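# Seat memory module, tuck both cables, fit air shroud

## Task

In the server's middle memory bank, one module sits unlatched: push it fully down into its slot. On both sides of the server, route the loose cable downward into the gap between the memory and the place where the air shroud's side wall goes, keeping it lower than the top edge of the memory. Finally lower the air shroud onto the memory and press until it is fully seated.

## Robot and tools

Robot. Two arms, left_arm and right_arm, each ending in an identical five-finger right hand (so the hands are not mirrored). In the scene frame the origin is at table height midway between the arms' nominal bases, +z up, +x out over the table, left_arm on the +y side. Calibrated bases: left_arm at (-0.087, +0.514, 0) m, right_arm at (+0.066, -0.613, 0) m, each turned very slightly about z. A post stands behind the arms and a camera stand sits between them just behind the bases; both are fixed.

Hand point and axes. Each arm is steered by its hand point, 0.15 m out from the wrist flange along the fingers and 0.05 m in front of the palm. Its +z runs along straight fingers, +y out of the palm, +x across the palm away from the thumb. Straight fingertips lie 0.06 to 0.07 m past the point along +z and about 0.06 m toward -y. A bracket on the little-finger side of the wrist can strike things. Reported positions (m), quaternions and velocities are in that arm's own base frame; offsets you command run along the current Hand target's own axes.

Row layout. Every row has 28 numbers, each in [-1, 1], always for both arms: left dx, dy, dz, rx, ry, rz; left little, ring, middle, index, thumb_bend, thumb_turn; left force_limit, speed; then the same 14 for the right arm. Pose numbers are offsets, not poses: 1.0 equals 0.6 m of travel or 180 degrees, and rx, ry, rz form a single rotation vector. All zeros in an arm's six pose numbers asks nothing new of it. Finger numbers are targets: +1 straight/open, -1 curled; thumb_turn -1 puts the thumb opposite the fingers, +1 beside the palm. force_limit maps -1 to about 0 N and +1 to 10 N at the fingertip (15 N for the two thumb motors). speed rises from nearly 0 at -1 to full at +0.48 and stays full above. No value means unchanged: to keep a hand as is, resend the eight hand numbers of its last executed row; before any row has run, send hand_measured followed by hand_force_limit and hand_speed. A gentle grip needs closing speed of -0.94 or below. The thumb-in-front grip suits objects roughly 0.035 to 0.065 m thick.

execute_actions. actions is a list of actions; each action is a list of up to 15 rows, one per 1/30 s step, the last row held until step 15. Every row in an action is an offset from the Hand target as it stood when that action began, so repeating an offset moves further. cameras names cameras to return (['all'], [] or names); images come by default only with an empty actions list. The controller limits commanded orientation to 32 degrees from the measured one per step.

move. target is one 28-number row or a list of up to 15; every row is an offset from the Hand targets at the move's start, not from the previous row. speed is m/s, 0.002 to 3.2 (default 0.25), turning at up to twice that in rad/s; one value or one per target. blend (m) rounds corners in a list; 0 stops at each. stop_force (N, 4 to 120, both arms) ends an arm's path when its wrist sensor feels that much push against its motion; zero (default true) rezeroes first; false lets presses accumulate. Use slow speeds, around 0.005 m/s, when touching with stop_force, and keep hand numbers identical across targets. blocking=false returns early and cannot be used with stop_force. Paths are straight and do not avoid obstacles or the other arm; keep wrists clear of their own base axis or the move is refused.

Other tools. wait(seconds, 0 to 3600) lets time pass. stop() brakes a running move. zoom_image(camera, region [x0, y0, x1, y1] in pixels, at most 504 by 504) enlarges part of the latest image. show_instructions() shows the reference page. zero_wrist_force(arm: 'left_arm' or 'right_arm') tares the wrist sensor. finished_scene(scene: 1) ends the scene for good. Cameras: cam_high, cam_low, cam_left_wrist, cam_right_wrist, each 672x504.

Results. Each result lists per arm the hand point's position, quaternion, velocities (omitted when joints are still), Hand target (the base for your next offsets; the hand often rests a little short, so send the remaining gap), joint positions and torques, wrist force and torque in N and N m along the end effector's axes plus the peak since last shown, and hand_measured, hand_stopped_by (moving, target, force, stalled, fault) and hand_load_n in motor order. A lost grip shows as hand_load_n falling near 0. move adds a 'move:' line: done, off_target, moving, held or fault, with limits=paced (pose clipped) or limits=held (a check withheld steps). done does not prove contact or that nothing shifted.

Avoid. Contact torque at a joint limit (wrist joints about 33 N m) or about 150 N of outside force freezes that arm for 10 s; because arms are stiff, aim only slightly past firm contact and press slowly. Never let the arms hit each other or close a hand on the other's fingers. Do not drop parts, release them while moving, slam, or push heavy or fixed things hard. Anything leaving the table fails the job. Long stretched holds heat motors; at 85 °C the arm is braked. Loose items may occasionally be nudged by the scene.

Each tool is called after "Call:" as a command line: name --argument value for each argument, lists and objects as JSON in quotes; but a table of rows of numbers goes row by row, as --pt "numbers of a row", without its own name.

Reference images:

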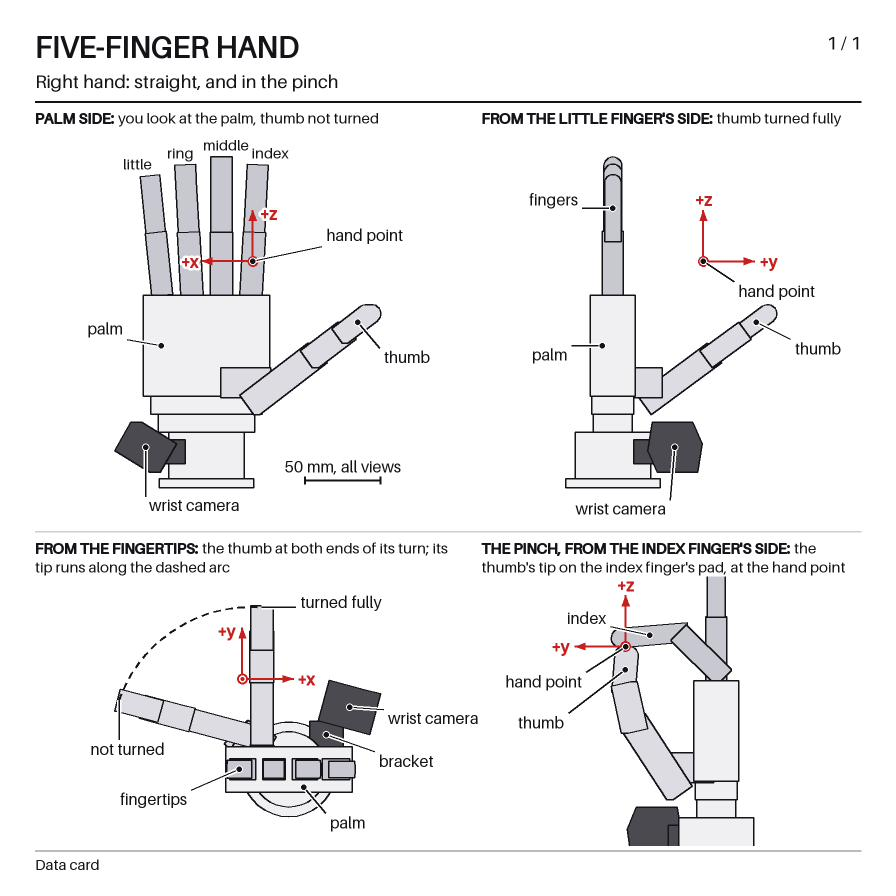

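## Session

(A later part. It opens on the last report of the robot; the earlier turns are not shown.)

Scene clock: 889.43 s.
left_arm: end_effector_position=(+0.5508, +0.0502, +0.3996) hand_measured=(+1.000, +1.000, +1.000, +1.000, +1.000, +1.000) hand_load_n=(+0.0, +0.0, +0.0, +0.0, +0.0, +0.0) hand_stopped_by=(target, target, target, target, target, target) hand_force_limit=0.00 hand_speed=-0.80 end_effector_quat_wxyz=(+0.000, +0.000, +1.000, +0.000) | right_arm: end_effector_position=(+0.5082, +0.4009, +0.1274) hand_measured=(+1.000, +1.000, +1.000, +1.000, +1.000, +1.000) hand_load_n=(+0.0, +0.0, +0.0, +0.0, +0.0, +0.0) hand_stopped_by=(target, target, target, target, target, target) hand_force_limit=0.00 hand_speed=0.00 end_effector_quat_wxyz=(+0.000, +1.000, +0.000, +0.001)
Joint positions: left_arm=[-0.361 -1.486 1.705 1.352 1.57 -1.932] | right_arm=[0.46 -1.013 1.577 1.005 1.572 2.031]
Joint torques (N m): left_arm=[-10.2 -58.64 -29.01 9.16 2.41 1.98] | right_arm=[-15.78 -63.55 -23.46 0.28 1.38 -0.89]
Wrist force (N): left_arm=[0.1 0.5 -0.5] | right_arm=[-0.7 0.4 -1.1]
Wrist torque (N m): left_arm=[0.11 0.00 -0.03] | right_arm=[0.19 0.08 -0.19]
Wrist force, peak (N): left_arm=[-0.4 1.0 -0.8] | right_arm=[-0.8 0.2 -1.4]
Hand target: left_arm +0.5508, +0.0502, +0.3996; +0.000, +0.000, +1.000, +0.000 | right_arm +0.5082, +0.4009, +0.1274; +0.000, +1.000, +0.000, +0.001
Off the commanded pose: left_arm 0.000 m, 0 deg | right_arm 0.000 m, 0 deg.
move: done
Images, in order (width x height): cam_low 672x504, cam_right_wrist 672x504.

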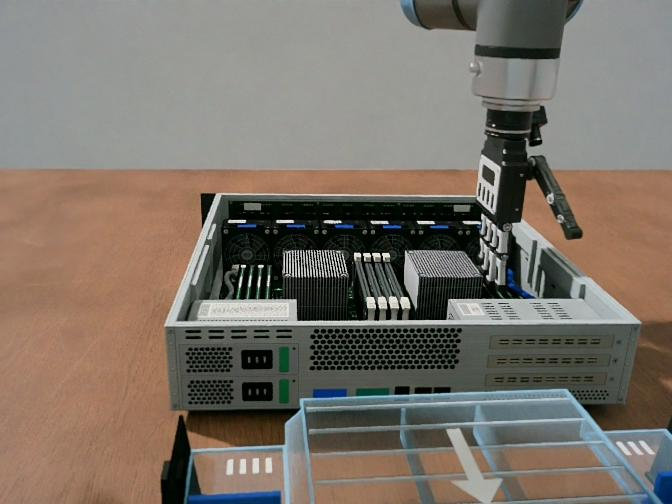

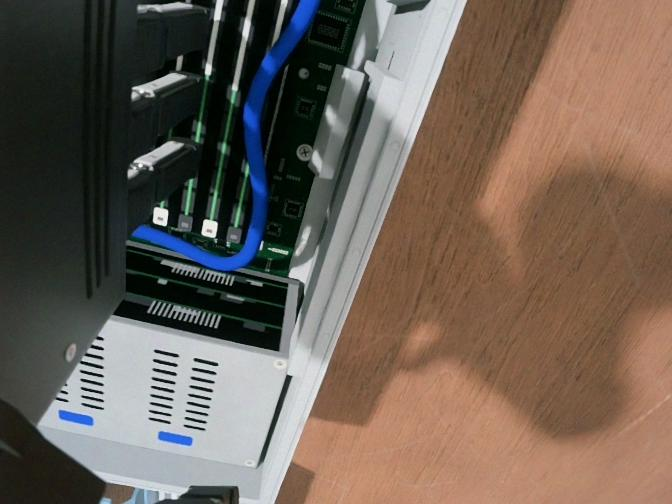

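Call:
move --target '[0,0,0,0,0,0,1,1,1,1,1,1,0,-0.8,0,0.066,0,0,0,0,1,1,1,1,1,1,0,0]' --speed 0.03 --stop_force 10 --cameras '["cam_right_wrist","cam_low"]'

Call:
zoom_image --camera "cam_low" --region '[440, 180, 590, 330]'

Call:
zoom_image --camera "cam_right_wrist" --region '[100, 0, 350, 250]'

Scene clock: 899.07 s.
left_arm: end_effector_position=(+0.5508, +0.0502, +0.3996) hand_measured=(+1.000, +1.000, +1.000, +1.000, +1.000, +1.000) hand_load_n=(+0.0, +0.0, +0.0, +0.0, +0.0, +0.0) hand_stopped_by=(target, target, target, target, target, target) hand_force_limit=0.00 hand_speed=-0.80 end_effector_quat_wxyz=(+0.000, +0.000, +1.000, +0.000) | right_arm: end_effector_position=(+0.5082, +0.3613, +0.1274) hand_measured=(+1.000, +1.000, +1.000, +1.000, +1.000, +1.000) hand_load_n=(+0.0, +0.0, +0.0, +0.0, +0.0, +0.0) hand_stopped_by=(target, target, target, target, target, target) hand_force_limit=0.00 hand_speed=0.00 end_effector_quat_wxyz=(+0.000, +1.000, +0.000, +0.001)
Joint positions: left_arm=[-0.361 -1.486 1.705 1.352 1.57 -1.932] | right_arm=[0.407 -1.048 1.636 0.982 1.572 1.977]
Joint torques (N m): left_arm=[-8.85 -58.98 -29.85 9.11 2.69 2.13] | right_arm=[-17.88 -88.75 -22.31 -0.06 -0.4 -2.95]
Wrist force (N): left_arm=[-0.4 0.3 -0.5] | right_arm=[-0.4 0.0 -0.8]
Wrist torque (N m): left_arm=[0.09 0.07 -0.06] | right_arm=[0.10 0.03 0.05]
Wrist force, peak (N): left_arm=[0.2 1.1 -0.8] | right_arm=[-2.1 -1.4 -1.9]
Hand target: left_arm +0.5508, +0.0502, +0.3996; +0.000, +0.000, +1.000, +0.000 | right_arm +0.5082, +0.3613, +0.1274; +0.000, +1.000, +0.000, +0.001
Off the commanded pose: left_arm 0.000 m, 0 deg | right_arm 0.000 m, 0 deg.
move: done
Images, in order (width x height): cam_low 672x504, cam_right_wrist 672x504.

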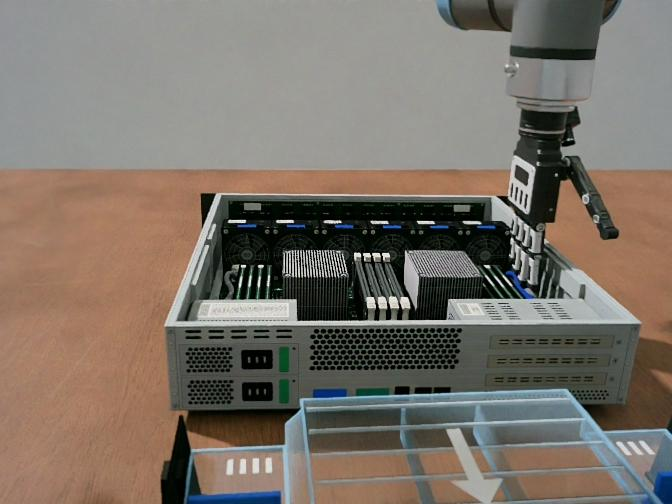

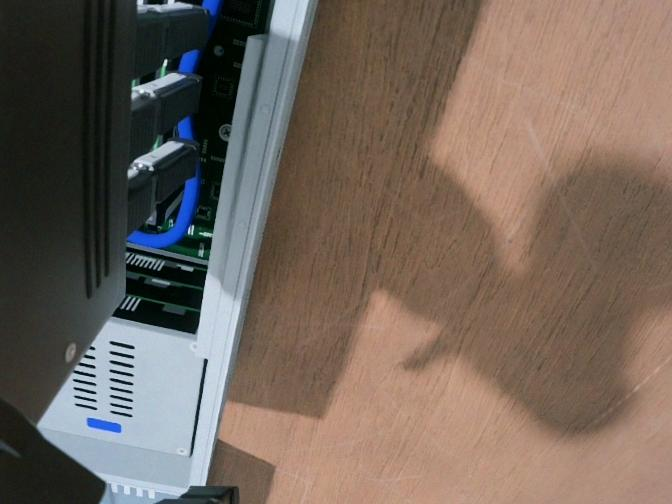

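Scaled by 3.360 from the camera's image (finer frame: 960x720).

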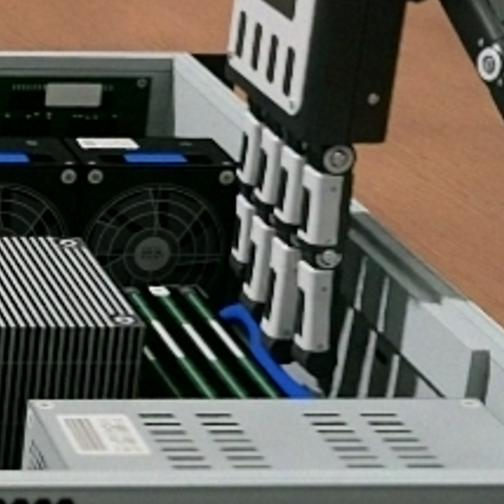

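Scaled by 2.016 from the camera's image (finer frame: 960x720).

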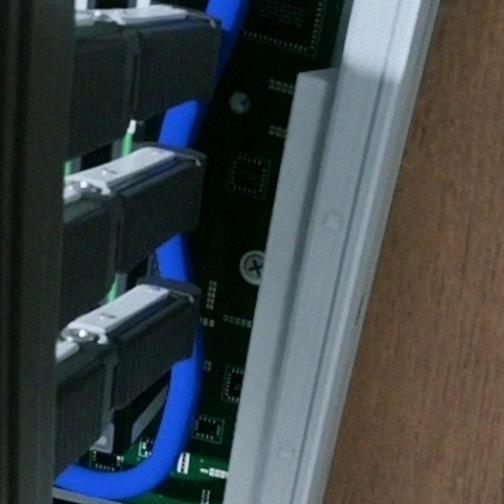

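Call:
move --pt "0 0 0 0 0 0 1 1 1 1 1 1 0 -0.8 0 0 -0.05 0 0 0 1 1 1 1 1 1 0 0" --pt "0 0 0 0 0 0 1 1 1 1 1 1 0 -0.8 0.04 -0.13 -0.1 0 0 0 1 1 1 1 1 1 0 0" --speed 0.08 --cameras '["cam_right_wrist","cam_low"]'

Call:
zoom_image --camera "cam_low" --region '[440, 180, 590, 330]'

Call:
zoom_image --camera "cam_right_wrist" --region '[180, 0, 430, 250]'

Scene clock: 911.33 s.
left_arm: end_effector_position=(+0.5508, +0.0502, +0.3996) hand_measured=(+1.000, +1.000, +1.000, +1.000, +1.000, +1.000) hand_load_n=(+0.0, -0.5, +0.0, +0.0, +0.0, +0.0) hand_stopped_by=(target, target, target, target, target, target) hand_force_limit=0.00 hand_speed=-0.80 end_effector_quat_wxyz=(+0.000, +0.000, +1.000, +0.000) | right_arm: end_effector_position=(+0.5320, +0.4392, +0.1874) hand_measured=(+1.000, +1.000, +1.000, +1.000, +1.000, +1.000) hand_load_n=(+0.0, +0.0, +0.0, +0.0, +0.0, +0.0) hand_stopped_by=(target, target, target, target, target, target) hand_force_limit=0.00 hand_speed=0.00 end_effector_quat_wxyz=(+0.000, +1.000, +0.000, +0.001)
Joint positions: left_arm=[-0.361 -1.486 1.705 1.352 1.57 -1.932] | right_arm=[0.493 -0.996 1.43 1.136 1.572 2.063]
Joint torques (N m): left_arm=[-10.12 -57.08 -29.57 9.41 2.45 2.11] | right_arm=[14.37 -65.53 -38.4 8.99 1.21 2.79]
Wrist force (N): left_arm=[-0.7 0.6 -0.9] | right_arm=[-0.9 0.0 -0.7]
Wrist torque (N m): left_arm=[0.16 0.12 -0.08] | right_arm=[0.11 0.09 -0.22]
Wrist force, peak (N): left_arm=[0.0 0.2 -1.3] | right_arm=[-0.8 0.6 -1.4]
Hand target: left_arm +0.5508, +0.0502, +0.3996; +0.000, +0.000, +1.000, +0.000 | right_arm +0.5321, +0.4394, +0.1875; +0.000, +1.000, +0.000, +0.001
Off the commanded pose: left_arm 0.000 m, 0 deg | right_arm 0.000 m, 0 deg.
move: done
Images, in order (width x height): cam_low 672x504, cam_right_wrist 672x504.

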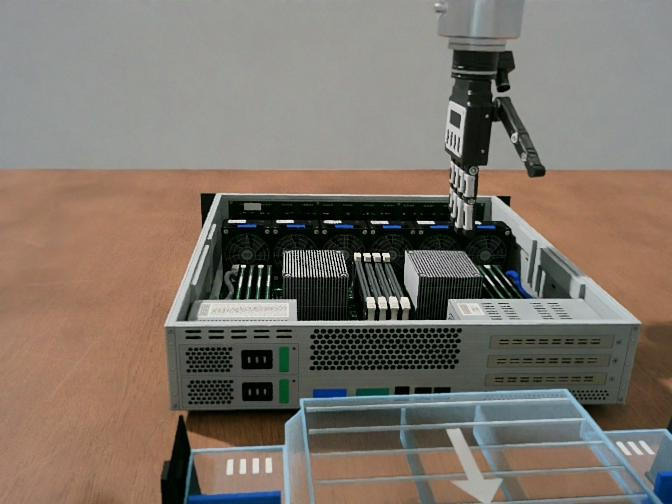

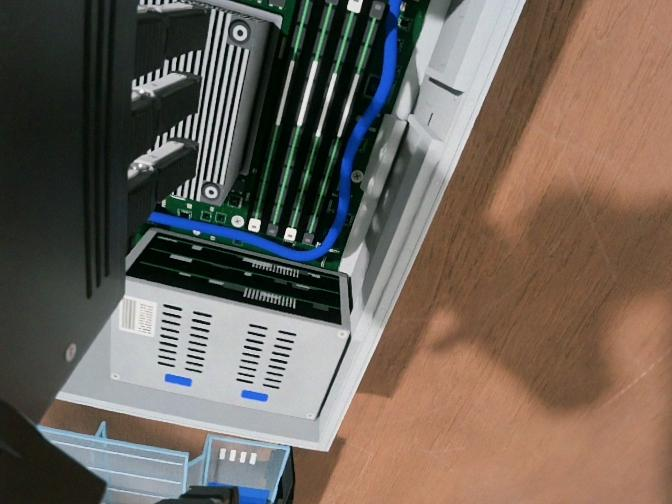

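Scaled by 3.360 from the camera's image (finer frame: 960x720).

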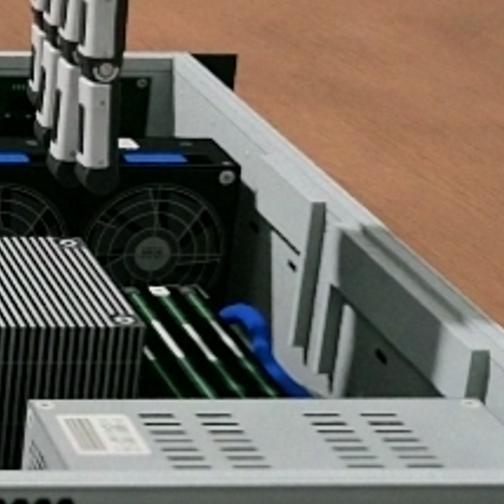

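Scaled by 2.016 from the camera's image (finer frame: 960x720).

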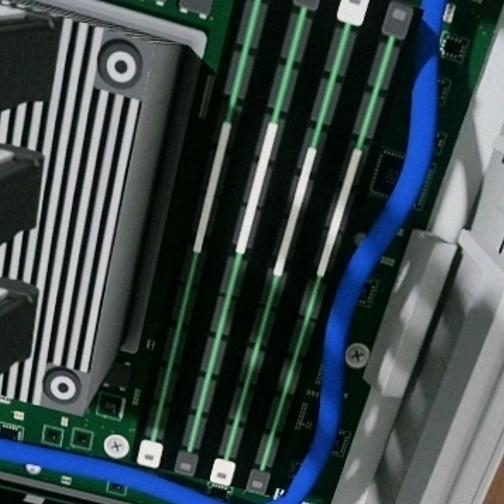

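Call:
move --target '[0,0,0,0,0,0,1,1,1,1,1,1,0,-0.8,0.1167,0.0,-0.02,0,0,0,1,1,1,1,1,1,0,0]' --speed 0.15 --cameras '["cam_right_wrist"]'

Call:
zoom_image --camera "cam_right_wrist" --region '[180, 50, 430, 300]'

Call:
move --target '[0,0,0,0,0,0,1,1,1,1,1,1,0,-0.8,0.0,0.0833,0,0,0,0,1,1,1,1,1,1,0,0]' --speed 0.15 --cameras '["cam_right_wrist"]'

Call:
zoom_image --camera "cam_right_wrist" --region '[150, 50, 400, 300]'

Scene clock: 928.03 s.
left_arm: end_effector_position=(+0.5508, +0.0502, +0.3996) hand_measured=(+1.000, +1.000, +1.000, +1.000, +1.000, +1.000) hand_load_n=(+0.0, +0.0, +0.0, +0.0, +0.0, +0.0) hand_stopped_by=(target, target, target, target, target, target) hand_force_limit=0.00 hand_speed=-0.80 end_effector_quat_wxyz=(+0.000, +0.000, +1.000, +0.000) | right_arm: end_effector_position=(+0.6019, +0.4394, +0.1995) hand_measured=(+1.000, +1.000, +1.000, +1.000, +1.000, +1.000) hand_load_n=(+0.0, +0.0, +0.5, +0.0, +0.0, +0.0) hand_stopped_by=(target, target, target, target, target, target) hand_force_limit=0.00 hand_speed=0.00 end_effector_quat_wxyz=(+0.000, +1.000, +0.000, +0.001)
Joint positions: left_arm=[-0.361 -1.486 1.705 1.352 1.57 -1.932] | right_arm=[0.451 -0.919 1.278 1.21 1.572 2.021]
Joint torques (N m): left_arm=[-9.55 -57.27 -28.87 8.88 2.2 2] | right_arm=[-19.55 -72.16 -41.6 9.31 -0.89 -2.83]
Wrist force (N): left_arm=[-0.1 0.6 -0.7] | right_arm=[-0.5 -0.1 -0.6]
Wrist torque (N m): left_arm=[0.15 0.03 -0.04] | right_arm=[0.09 0.01 0.04]
Wrist force, peak (N): left_arm=[0.1 0.7 -1.3] | right_arm=[-1.8 -0.2 -0.4]
Hand target: left_arm +0.5508, +0.0502, +0.3996; +0.000, +0.000, +1.000, +0.000 | right_arm +0.6021, +0.4394, +0.1996; +0.000, +1.000, +0.000, +0.001
Off the commanded pose: left_arm 0.000 m, 0 deg | right_arm 0.000 m, 0 deg.
move: done

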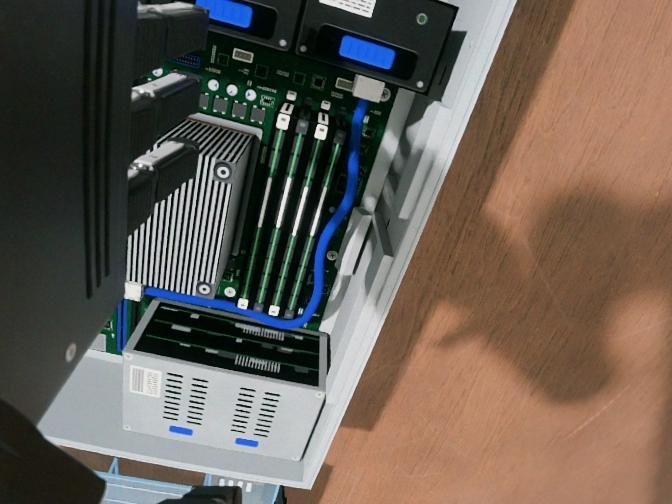

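Scaled by 2.016 from the camera's image (finer frame: 960x720).

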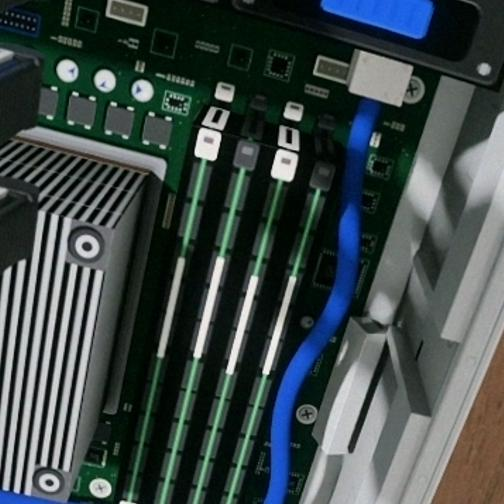

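Scene clock: 928.97 s.
left_arm: end_effector_position=(+0.5508, +0.0502, +0.3996) hand_measured=(+1.000, +1.000, +1.000, +1.000, +1.000, +1.000) hand_load_n=(+0.0, +0.5, +0.0, +0.0, +0.0, +0.0) hand_stopped_by=(target, target, target, target, target, target) hand_force_limit=0.00 hand_speed=-0.80 end_effector_quat_wxyz=(+0.000, +0.000, +1.000, +0.000) | right_arm: end_effector_position=(+0.6021, +0.3896, +0.1996) hand_measured=(+1.000, +1.000, +1.000, +1.000, +1.000, +1.000) hand_load_n=(+0.0, +0.0, +0.0, +0.0, -0.5, +0.0) hand_stopped_by=(target, target, target, target, target, target) hand_force_limit=0.00 hand_speed=0.00 end_effector_quat_wxyz=(+0.000, +1.000, +0.000, +0.001)
Joint positions: left_arm=[-0.361 -1.486 1.705 1.352 1.57 -1.932] | right_arm=[0.392 -0.967 1.358 1.178 1.572 1.962]
Joint torques (N m): left_arm=[-9.18 -57.44 -29.09 9.37 2.54 2.35] | right_arm=[-18.78 -92.81 -25.8 0.07 -0.58 -2.8]
Wrist force (N): left_arm=[-0.5 0.4 -0.6] | right_arm=[-0.8 0.2 -1.0]
Wrist torque (N m): left_arm=[0.11 0.10 -0.07] | right_arm=[0.15 0.09 0.03]
Wrist force, peak (N): left_arm=[-0.4 0.8 -1.0] | right_arm=[-1.0 0.5 -1.3]
Hand target: left_arm +0.5508, +0.0502, +0.3996; +0.000, +0.000, +1.000, +0.000 | right_arm +0.6021, +0.3894, +0.1996; +0.000, +1.000, +0.000, +0.001
Off the commanded pose: left_arm 0.000 m, 0 deg | right_arm 0.000 m, 0 deg.
move: done

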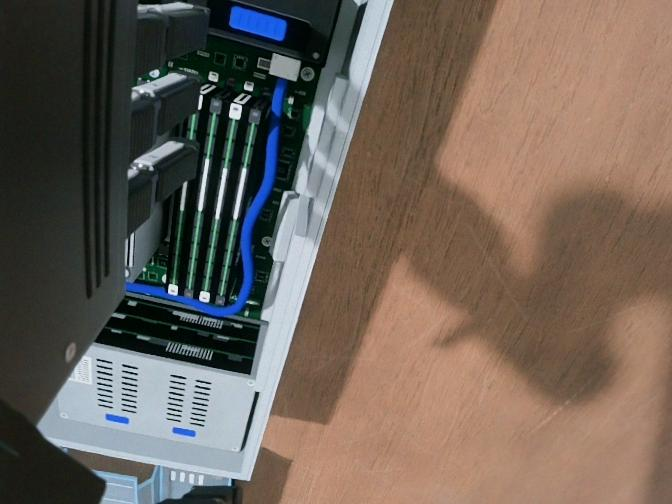

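Scaled by 2.016 from the camera's image (finer frame: 960x720).

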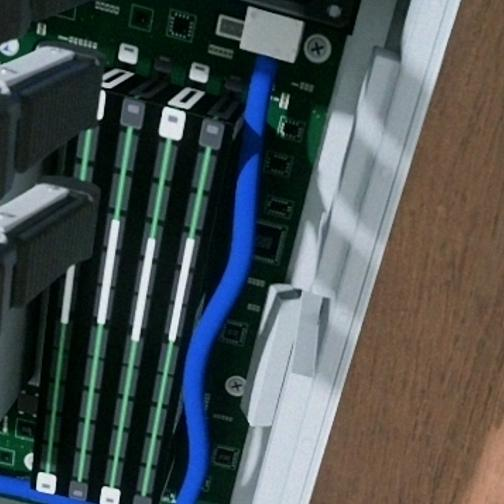

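Call:
move --pt "0 0 0 0 0 0 1 1 1 1 1 1 0 -0.8 -0.157 0.0443 0.03 0 0 0 1 1 1 1 1 1 0 0" --pt "0 0 0 0 0 0 1 1 1 1 1 1 0 -0.8 -0.157 0.0443 0.0833 0 0 0 1 1 1 1 1 1 0 0" --speed 0.08 --cameras '["cam_right_wrist"]'

Call:
zoom_image --camera "cam_right_wrist" --region '[100, 0, 350, 250]'

Scene clock: 970.07 s.
left_arm: end_effector_position=(+0.5508, +0.0502, +0.3996) hand_measured=(+1.000, +1.000, +1.000, +1.000, +1.000, +1.000) hand_load_n=(+0.0, +0.0, +0.0, +0.0, +0.0, +0.0) hand_stopped_by=(target, target, target, target, target, target) hand_force_limit=0.00 hand_speed=-0.80 end_effector_quat_wxyz=(+0.000, +0.000, +1.000, +0.000) | right_arm: end_effector_position=(+0.5080, +0.3628, +0.1497) hand_measured=(+1.000, +1.000, +1.000, +1.000, +1.000, +1.000) hand_load_n=(+0.0, +0.0, +0.0, -0.5, +0.0, +0.0) hand_stopped_by=(target, target, target, target, target, target) hand_force_limit=0.00 hand_speed=0.00 end_effector_quat_wxyz=(+0.000, +1.000, +0.000, +0.001)
Joint positions: left_arm=[-0.361 -1.486 1.705 1.352 1.57 -1.932] | right_arm=[0.409 -1.067 1.62 1.016 1.572 1.979]
Joint torques (N m): left_arm=[-10.11 -57.66 -29.74 9.03 2.18 1.83] | right_arm=[4.66 -58.28 -23.77 0.01 -0.44 1.7]
Wrist force (N): left_arm=[0.0 0.5 -0.7] | right_arm=[-0.8 -0.1 -0.9]
Wrist torque (N m): left_arm=[0.13 0.02 -0.04] | right_arm=[0.08 0.09 -0.20]
Wrist force, peak (N): left_arm=[-0.5 1.1 -0.8] | right_arm=[-0.7 0.3 -1.8]
Hand target: left_arm +0.5508, +0.0502, +0.3996; +0.000, +0.000, +1.000, +0.000 | right_arm +0.5080, +0.3628, +0.1495; +0.000, +1.000, +0.000, +0.001
Off the commanded pose: left_arm 0.000 m, 0 deg | right_arm 0.000 m, 0 deg.
move: done

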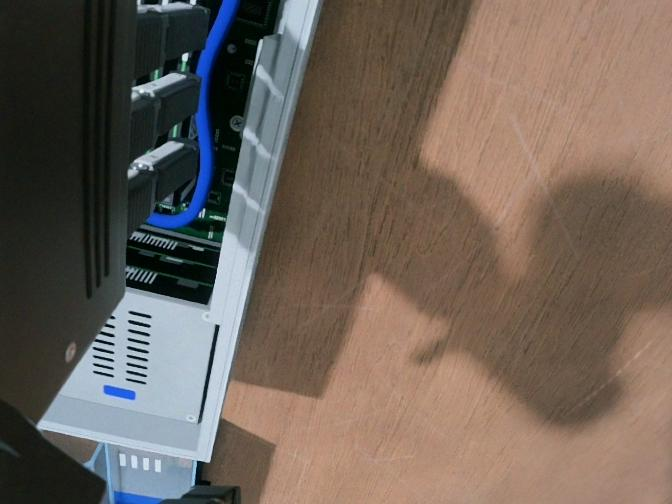

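Scaled by 2.016 from the camera's image (finer frame: 960x720).

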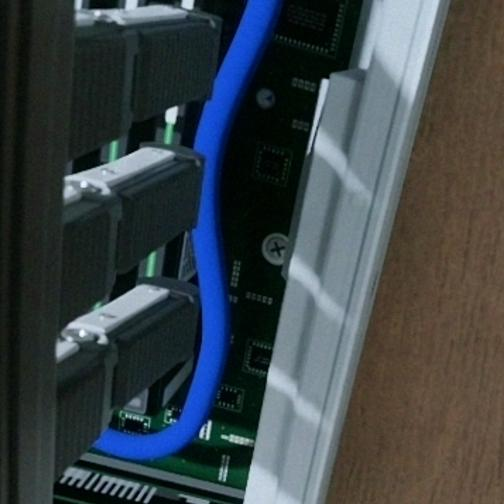

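Call:
move --target '[0,0,0,0,0,0,1,1,1,1,1,1,0,-0.8,0,0,0.0617,0,0,0,1,1,1,1,1,1,0,0]' --speed 0.02 --stop_force 7 --cameras '["cam_right_wrist","cam_low"]'

Call:
zoom_image --camera "cam_low" --region '[440, 180, 590, 330]'

Call:
zoom_image --camera "cam_right_wrist" --region '[100, 0, 350, 250]'

Scene clock: 982.63 s.
left_arm: end_effector_position=(+0.5508, +0.0502, +0.3996) hand_measured=(+1.000, +1.000, +1.000, +1.000, +1.000, +1.000) hand_load_n=(+0.0, +0.0, +0.0, +0.0, +0.0, +0.0) hand_stopped_by=(target, target, target, target, target, target) hand_force_limit=0.00 hand_speed=-0.80 end_effector_quat_wxyz=(+0.000, +0.000, +1.000, +0.000) | right_arm: end_effector_position=(+0.5080, +0.3628, +0.1124) hand_measured=(+1.000, +1.000, +1.000, +1.000, +1.000, +1.000) hand_load_n=(+0.0, +0.0, +0.0, +0.0, +0.0, +0.0) hand_stopped_by=(target, target, target, target, target, target) hand_force_limit=0.00 hand_speed=0.00 end_effector_quat_wxyz=(+0.000, +1.000, +0.000, +0.001)
Joint positions: left_arm=[-0.361 -1.486 1.705 1.352 1.57 -1.932] | right_arm=[0.409 -1.034 1.643 0.96 1.572 1.979]
Joint torques (N m): left_arm=[-8.74 -56.72 -29.66 8.91 2.08 2] | right_arm=[-14.35 -58.91 -22.12 -0.46 0.58 -0.76]
Wrist force (N): left_arm=[-0.3 0.5 -0.7] | right_arm=[-1.9 0.3 -2.6]
Wrist torque (N m): left_arm=[0.14 0.07 -0.06] | right_arm=[0.24 0.02 -0.27]
Wrist force, peak (N): left_arm=[-0.4 0.5 -1.4] | right_arm=[-2.1 0.2 -2.8]
Hand target: left_arm +0.5508, +0.0502, +0.3996; +0.000, +0.000, +1.000, +0.000 | right_arm +0.5080, +0.3628, +0.1124; +0.000, +1.000, +0.000, +0.001
Off the commanded pose: left_arm 0.000 m, 0 deg | right_arm 0.000 m, 0 deg.
move: done
Images, in order (width x height): cam_low 672x504, cam_right_wrist 672x504.

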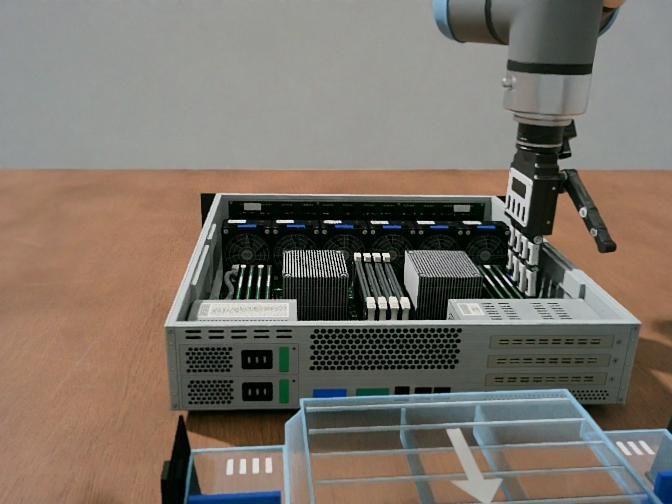

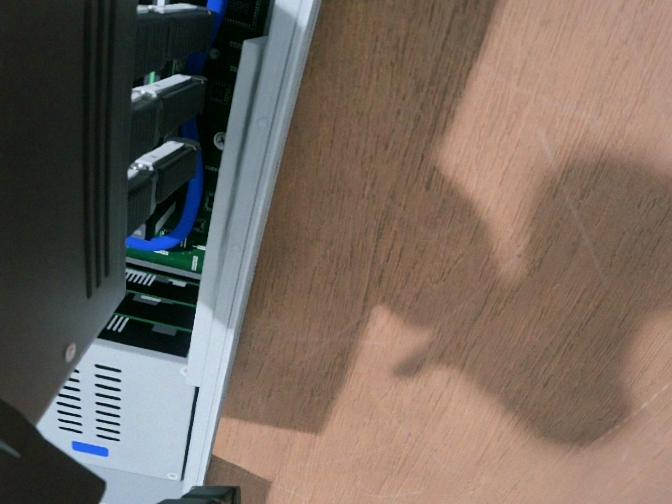

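Scaled by 3.360 from the camera's image (finer frame: 960x720).

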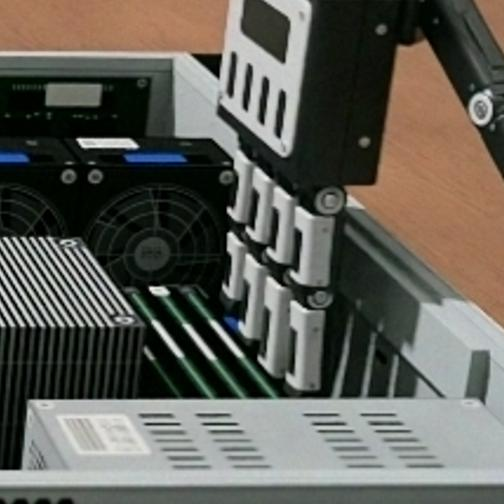

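Scaled by 2.016 from the camera's image (finer frame: 960x720).

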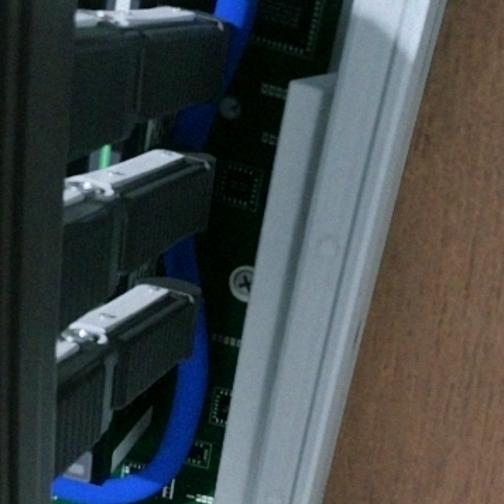

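Call:
move --target '[0,0,0,0,0,0,1,1,1,1,1,1,0,-0.8,0,0,0.01,0,0,0,1,1,1,1,1,1,0,0]' --speed 0.02 --stop_force 6

Call:
move --pt "0 0 0 0 0 0 1 1 1 1 1 1 0 -0.8 0 0 -0.08 0 0 0 1 1 1 1 1 1 0 0" --pt "0 0 0 0 0 0 1 1 1 1 1 1 0 -0.8 0.12 -0.06 -0.12 0 0 0 1 1 1 1 1 1 0 0" --speed 0.08 --cameras '["cam_right_wrist","cam_low"]'

Call:
zoom_image --camera "cam_low" --region '[440, 180, 590, 330]'

Call:
zoom_image --camera "cam_right_wrist" --region '[150, 50, 400, 300]'

Scene clock: 999.93 s.
left_arm: end_effector_position=(+0.5508, +0.0502, +0.3996) hand_measured=(+1.000, +1.000, +1.000, +1.000, +1.000, +1.000) hand_load_n=(+0.0, +0.0, +0.0, +0.0, +0.0, +0.0) hand_stopped_by=(target, target, target, target, target, target) hand_force_limit=0.00 hand_speed=-0.80 end_effector_quat_wxyz=(+0.000, +0.000, +1.000, +0.000) | right_arm: end_effector_position=(+0.5080, +0.3628, +0.1064) hand_measured=(+1.000, +1.000, +1.000, +1.000, +1.000, +1.000) hand_load_n=(+0.0, +0.0, +0.0, +0.0, +0.0, +0.0) hand_stopped_by=(target, target, target, target, target, target) hand_force_limit=0.00 hand_speed=0.00 end_effector_quat_wxyz=(+0.000, +1.000, +0.000, +0.001)
Joint positions: left_arm=[-0.361 -1.486 1.705 1.352 1.57 -1.932] | right_arm=[0.409 -1.028 1.647 0.951 1.572 1.979]
Joint torques (N m): left_arm=[-8.96 -57.37 -28.63 9.1 2.01 2.2] | right_arm=[-15.78 -61.08 -21.89 -0.29 1.23 -0.47]
Wrist force (N): left_arm=[-0.1 0.2 -0.8] | right_arm=[-2.1 0.2 -2.7]
Wrist torque (N m): left_arm=[0.09 0.04 -0.05] | right_arm=[0.24 0.06 -0.28]
Wrist force, peak (N): left_arm=[-0.7 0.9 -1.1] | right_arm=[-2.4 0.5 -3.0]
Hand target: left_arm +0.5508, +0.0502, +0.3996; +0.000, +0.000, +1.000, +0.000 | right_arm +0.5080, +0.3628, +0.1064; +0.000, +1.000, +0.000, +0.001
Off the commanded pose: left_arm 0.000 m, 0 deg | right_arm 0.000 m, 0 deg.
move: done

Scene clock: 1002.57 s.
left_arm: end_effector_position=(+0.5508, +0.0502, +0.3996) hand_measured=(+1.000, +1.000, +1.000, +1.000, +1.000, +1.000) hand_load_n=(+0.0, +0.0, +0.0, +0.0, +0.0, +0.0) hand_stopped_by=(target, target, target, target, target, target) hand_force_limit=0.00 hand_speed=-0.80 end_effector_quat_wxyz=(+0.000, +0.000, +1.000, +0.000) | right_arm: end_effector_position=(+0.5798, +0.3988, +0.1785) hand_measured=(+1.000, +1.000, +1.000, +1.000, +1.000, +1.000) hand_load_n=(+0.0, +0.0, +0.0, +0.0, +0.0, +0.0) hand_stopped_by=(target, target, target, target, target, target) hand_force_limit=0.00 hand_speed=0.00 end_effector_quat_wxyz=(+0.000, +1.000, +0.000, +0.001)
Joint positions: left_arm=[-0.361 -1.486 1.705 1.352 1.57 -1.932] | right_arm=[0.415 -0.972 1.408 1.134 1.572 1.985]
Joint torques (N m): left_arm=[-9.61 -56.43 -29.77 8.91 2.14 2.39] | right_arm=[12.29 -66.98 -39.13 9.16 0.99 2.37]
Wrist force (N): left_arm=[-0.5 0.7 -1.0] | right_arm=[-0.7 0.1 -1.1]
Wrist torque (N m): left_arm=[0.18 0.11 -0.06] | right_arm=[0.14 0.07 -0.19]
Wrist force, peak (N): left_arm=[0.0 0.7 -1.4] | right_arm=[-2.0 0.2 -2.9]
Hand target: left_arm +0.5508, +0.0502, +0.3996; +0.000, +0.000, +1.000, +0.000 | right_arm +0.5799, +0.3988, +0.1785; +0.000, +1.000, +0.000, +0.001
Off the commanded pose: left_arm 0.000 m, 0 deg | right_arm 0.000 m, 0 deg.
move: done
Images, in order (width x height): cam_low 672x504, cam_right_wrist 672x504.

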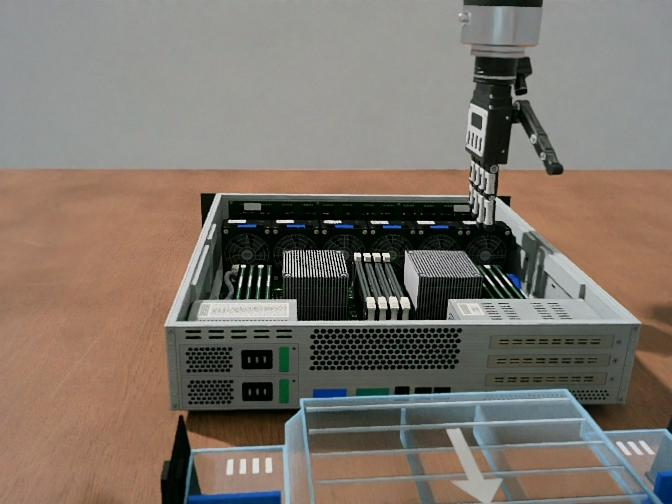

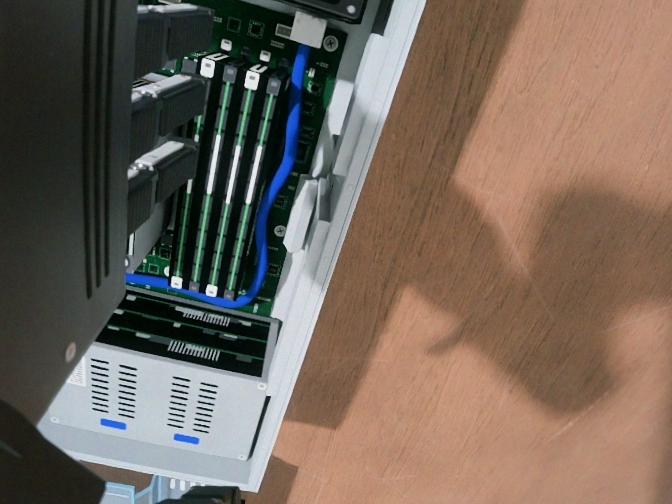

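Scaled by 3.360 from the camera's image (finer frame: 960x720).

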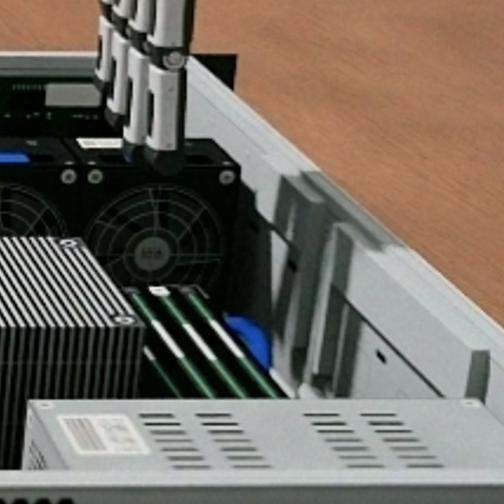

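Scaled by 2.016 from the camera's image (finer frame: 960x720).

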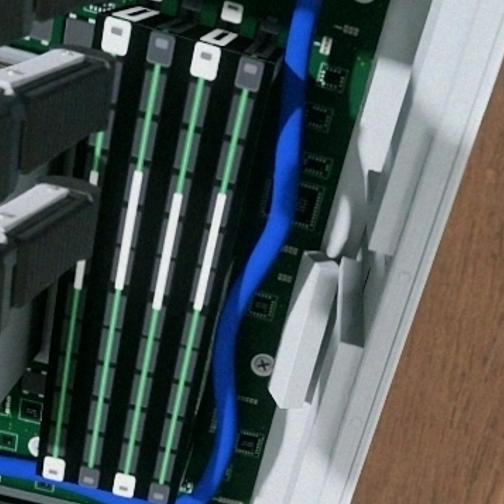

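Call:
move --pt "0 0 0 0 0 0 1 1 1 1 1 1 0 -0.8 0 0 -0.1167 0 0 0 1 1 1 1 1 1 0 0" --pt "0 0 0 0 0 0 1 1 1 1 1 1 0 -0.8 -0.103 -0.5687 -0.1167 0 0 0 1 1 1 1 1 1 0 0" --pt "0 0 0 0 0 0 1 1 1 1 1 1 0 -0.8 -0.103 -0.5687 0.04 0 0 0 1 1 1 1 1 1 0 0" --speed 0.2 --cameras '["cam_right_wrist","cam_low"]'

Call:
zoom_image --camera "cam_low" --region '[180, 180, 330, 330]'

Scene clock: 1023.73 s.
left_arm: end_effector_position=(+0.5508, +0.0502, +0.3996) hand_measured=(+1.000, +1.000, +1.000, +1.000, +1.000, +1.000) hand_load_n=(+0.0, +0.0, +0.0, +0.0, +0.0, +0.0) hand_stopped_by=(target, target, target, target, target, target) hand_force_limit=0.00 hand_speed=-0.80 end_effector_quat_wxyz=(+0.000, +0.000, +1.000, +0.000) | right_arm: end_effector_position=(+0.5180, +0.7400, +0.1546) hand_measured=(+1.000, +1.000, +1.000, +1.000, +1.000, +1.000) hand_load_n=(+0.0, -14.0, +0.0, -0.5, +0.0, +0.0) hand_stopped_by=(target, target, target, target, target, target) hand_force_limit=0.00 hand_speed=0.00 end_effector_quat_wxyz=(+0.000, +1.000, +0.000, +0.001)
Joint positions: left_arm=[-0.361 -1.486 1.705 1.352 1.57 -1.932] | right_arm=[0.79 -0.584 0.755 1.4 1.572 2.36]
Joint torques (N m): left_arm=[-10.62 -59.51 -30.05 9.23 1.42 1.96] | right_arm=[-13.51 -88.61 -32.3 -2.01 -2.44 -1.44]
Wrist force (N): left_arm=[0.0 0.5 -0.1] | right_arm=[-0.7 8.4 -5.3]
Wrist torque (N m): left_arm=[0.09 0.00 -0.04] | right_arm=[-0.03 0.20 0.16]
Wrist force, peak (N): left_arm=[-0.3 1.0 -1.0] | right_arm=[-0.7 8.4 -5.3]
Hand target: left_arm +0.5508, +0.0502, +0.3996; +0.000, +0.000, +1.000, +0.000 | right_arm +0.5181, +0.7400, +0.1543; +0.000, +1.000, +0.000, +0.001
Off the commanded pose: left_arm 0.000 m, 0 deg | right_arm 0.000 m, 0 deg.
move: done
Images, in order (width x height): cam_low 672x504, cam_right_wrist 672x504.

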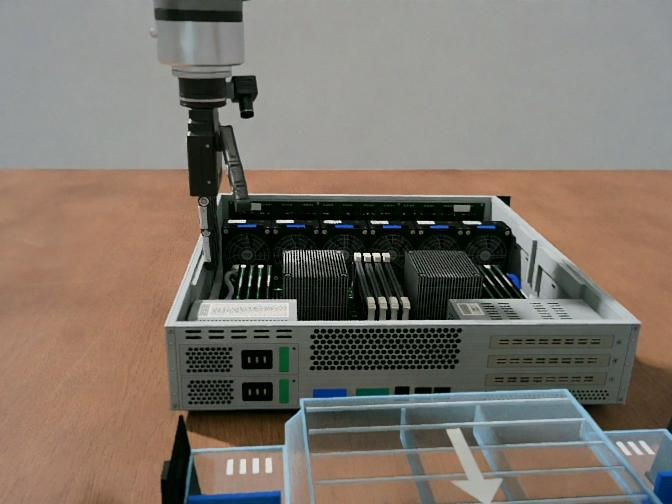

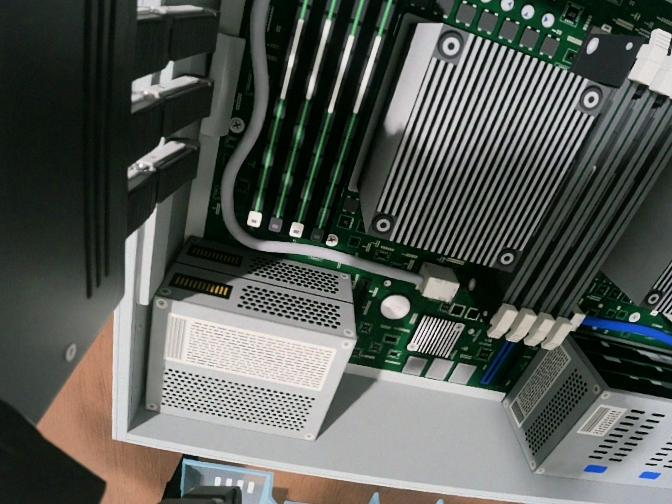

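Scaled by 3.360 from the camera's image (finer frame: 960x720).

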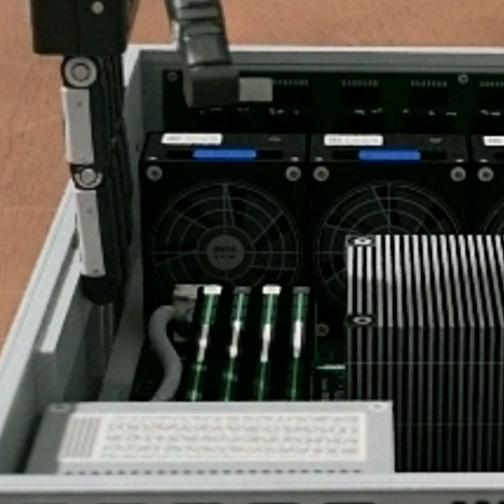

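Call:
move --pt "0 0 0 0 0 0 1 1 1 1 1 1 0 -0.8 0 0.01 -0.01 0 0 0 1 1 1 1 1 1 0 0" --pt "0 0 0 0 0 0 1 1 1 1 1 1 0 -0.8 0 0.0367 -0.05 0 0 0 1 1 1 1 1 1 0 0" --speed 0.05 --cameras '["cam_right_wrist","cam_low"]'

Call:
zoom_image --camera "cam_low" --region '[180, 180, 330, 330]'

Call:
zoom_image --camera "cam_right_wrist" --region '[100, 0, 350, 250]'

Scene clock: 1033.77 s.
left_arm: end_effector_position=(+0.5508, +0.0502, +0.3996) hand_measured=(+1.000, +1.000, +1.000, +1.000, +1.000, +1.000) hand_load_n=(+0.0, +0.0, +0.0, +0.0, +0.0, +0.0) hand_stopped_by=(target, target, target, target, target, target) hand_force_limit=0.00 hand_speed=-0.80 end_effector_quat_wxyz=(+0.000, +0.000, +1.000, +0.000) | right_arm: end_effector_position=(+0.5180, +0.7181, +0.1841) hand_measured=(+1.000, +1.000, +1.000, +1.000, +1.000, +1.000) hand_load_n=(+0.0, +0.0, +0.0, +0.0, +0.0, +0.0) hand_stopped_by=(target, target, target, target, target, target) hand_force_limit=0.00 hand_speed=0.00 end_effector_quat_wxyz=(+0.000, +1.000, +0.000, +0.001)
Joint positions: left_arm=[-0.361 -1.486 1.705 1.352 1.57 -1.932] | right_arm=[0.773 -0.638 0.803 1.405 1.572 2.344]
Joint torques (N m): left_arm=[-7.36 -58.12 -29.52 8.77 1.82 2.36] | right_arm=[-19.9 -119.54 -28.58 9.54 0.61 -2.76]
Wrist force (N): left_arm=[-0.2 0.6 -0.8] | right_arm=[-0.3 0.0 -1.4]
Wrist torque (N m): left_arm=[0.15 0.05 -0.05] | right_arm=[0.16 -0.01 0.06]
Wrist force, peak (N): left_arm=[-0.4 0.8 -1.3] | right_arm=[-1.5 8.3 -5.5]
Hand target: left_arm +0.5508, +0.0502, +0.3996; +0.000, +0.000, +1.000, +0.000 | right_arm +0.5180, +0.7180, +0.1844; +0.000, +1.000, +0.000, +0.001
Off the commanded pose: left_arm 0.000 m, 0 deg | right_arm 0.000 m, 0 deg.
move: done
Images, in order (width x height): cam_low 672x504, cam_right_wrist 672x504.

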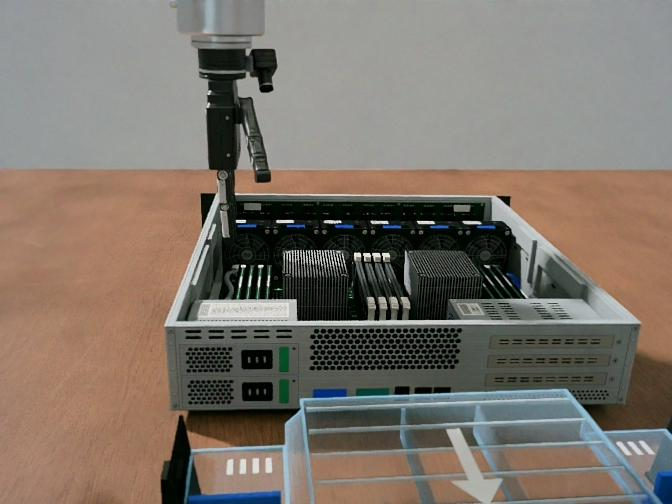

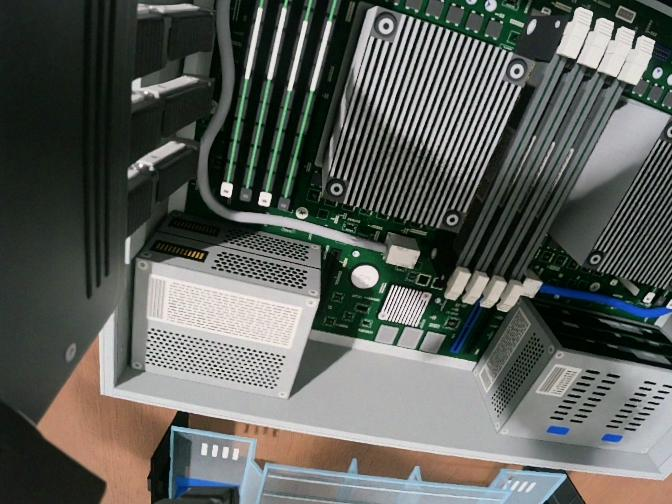

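Scaled by 3.360 from the camera's image (finer frame: 960x720).

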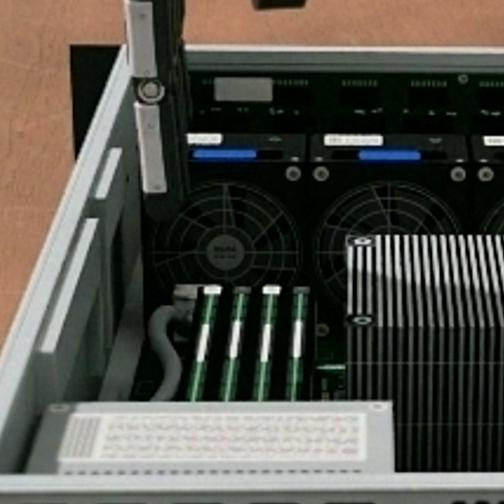

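Scaled by 2.016 from the camera's image (finer frame: 960x720).

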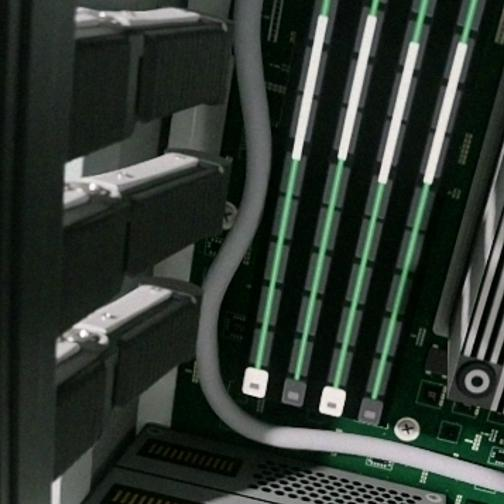

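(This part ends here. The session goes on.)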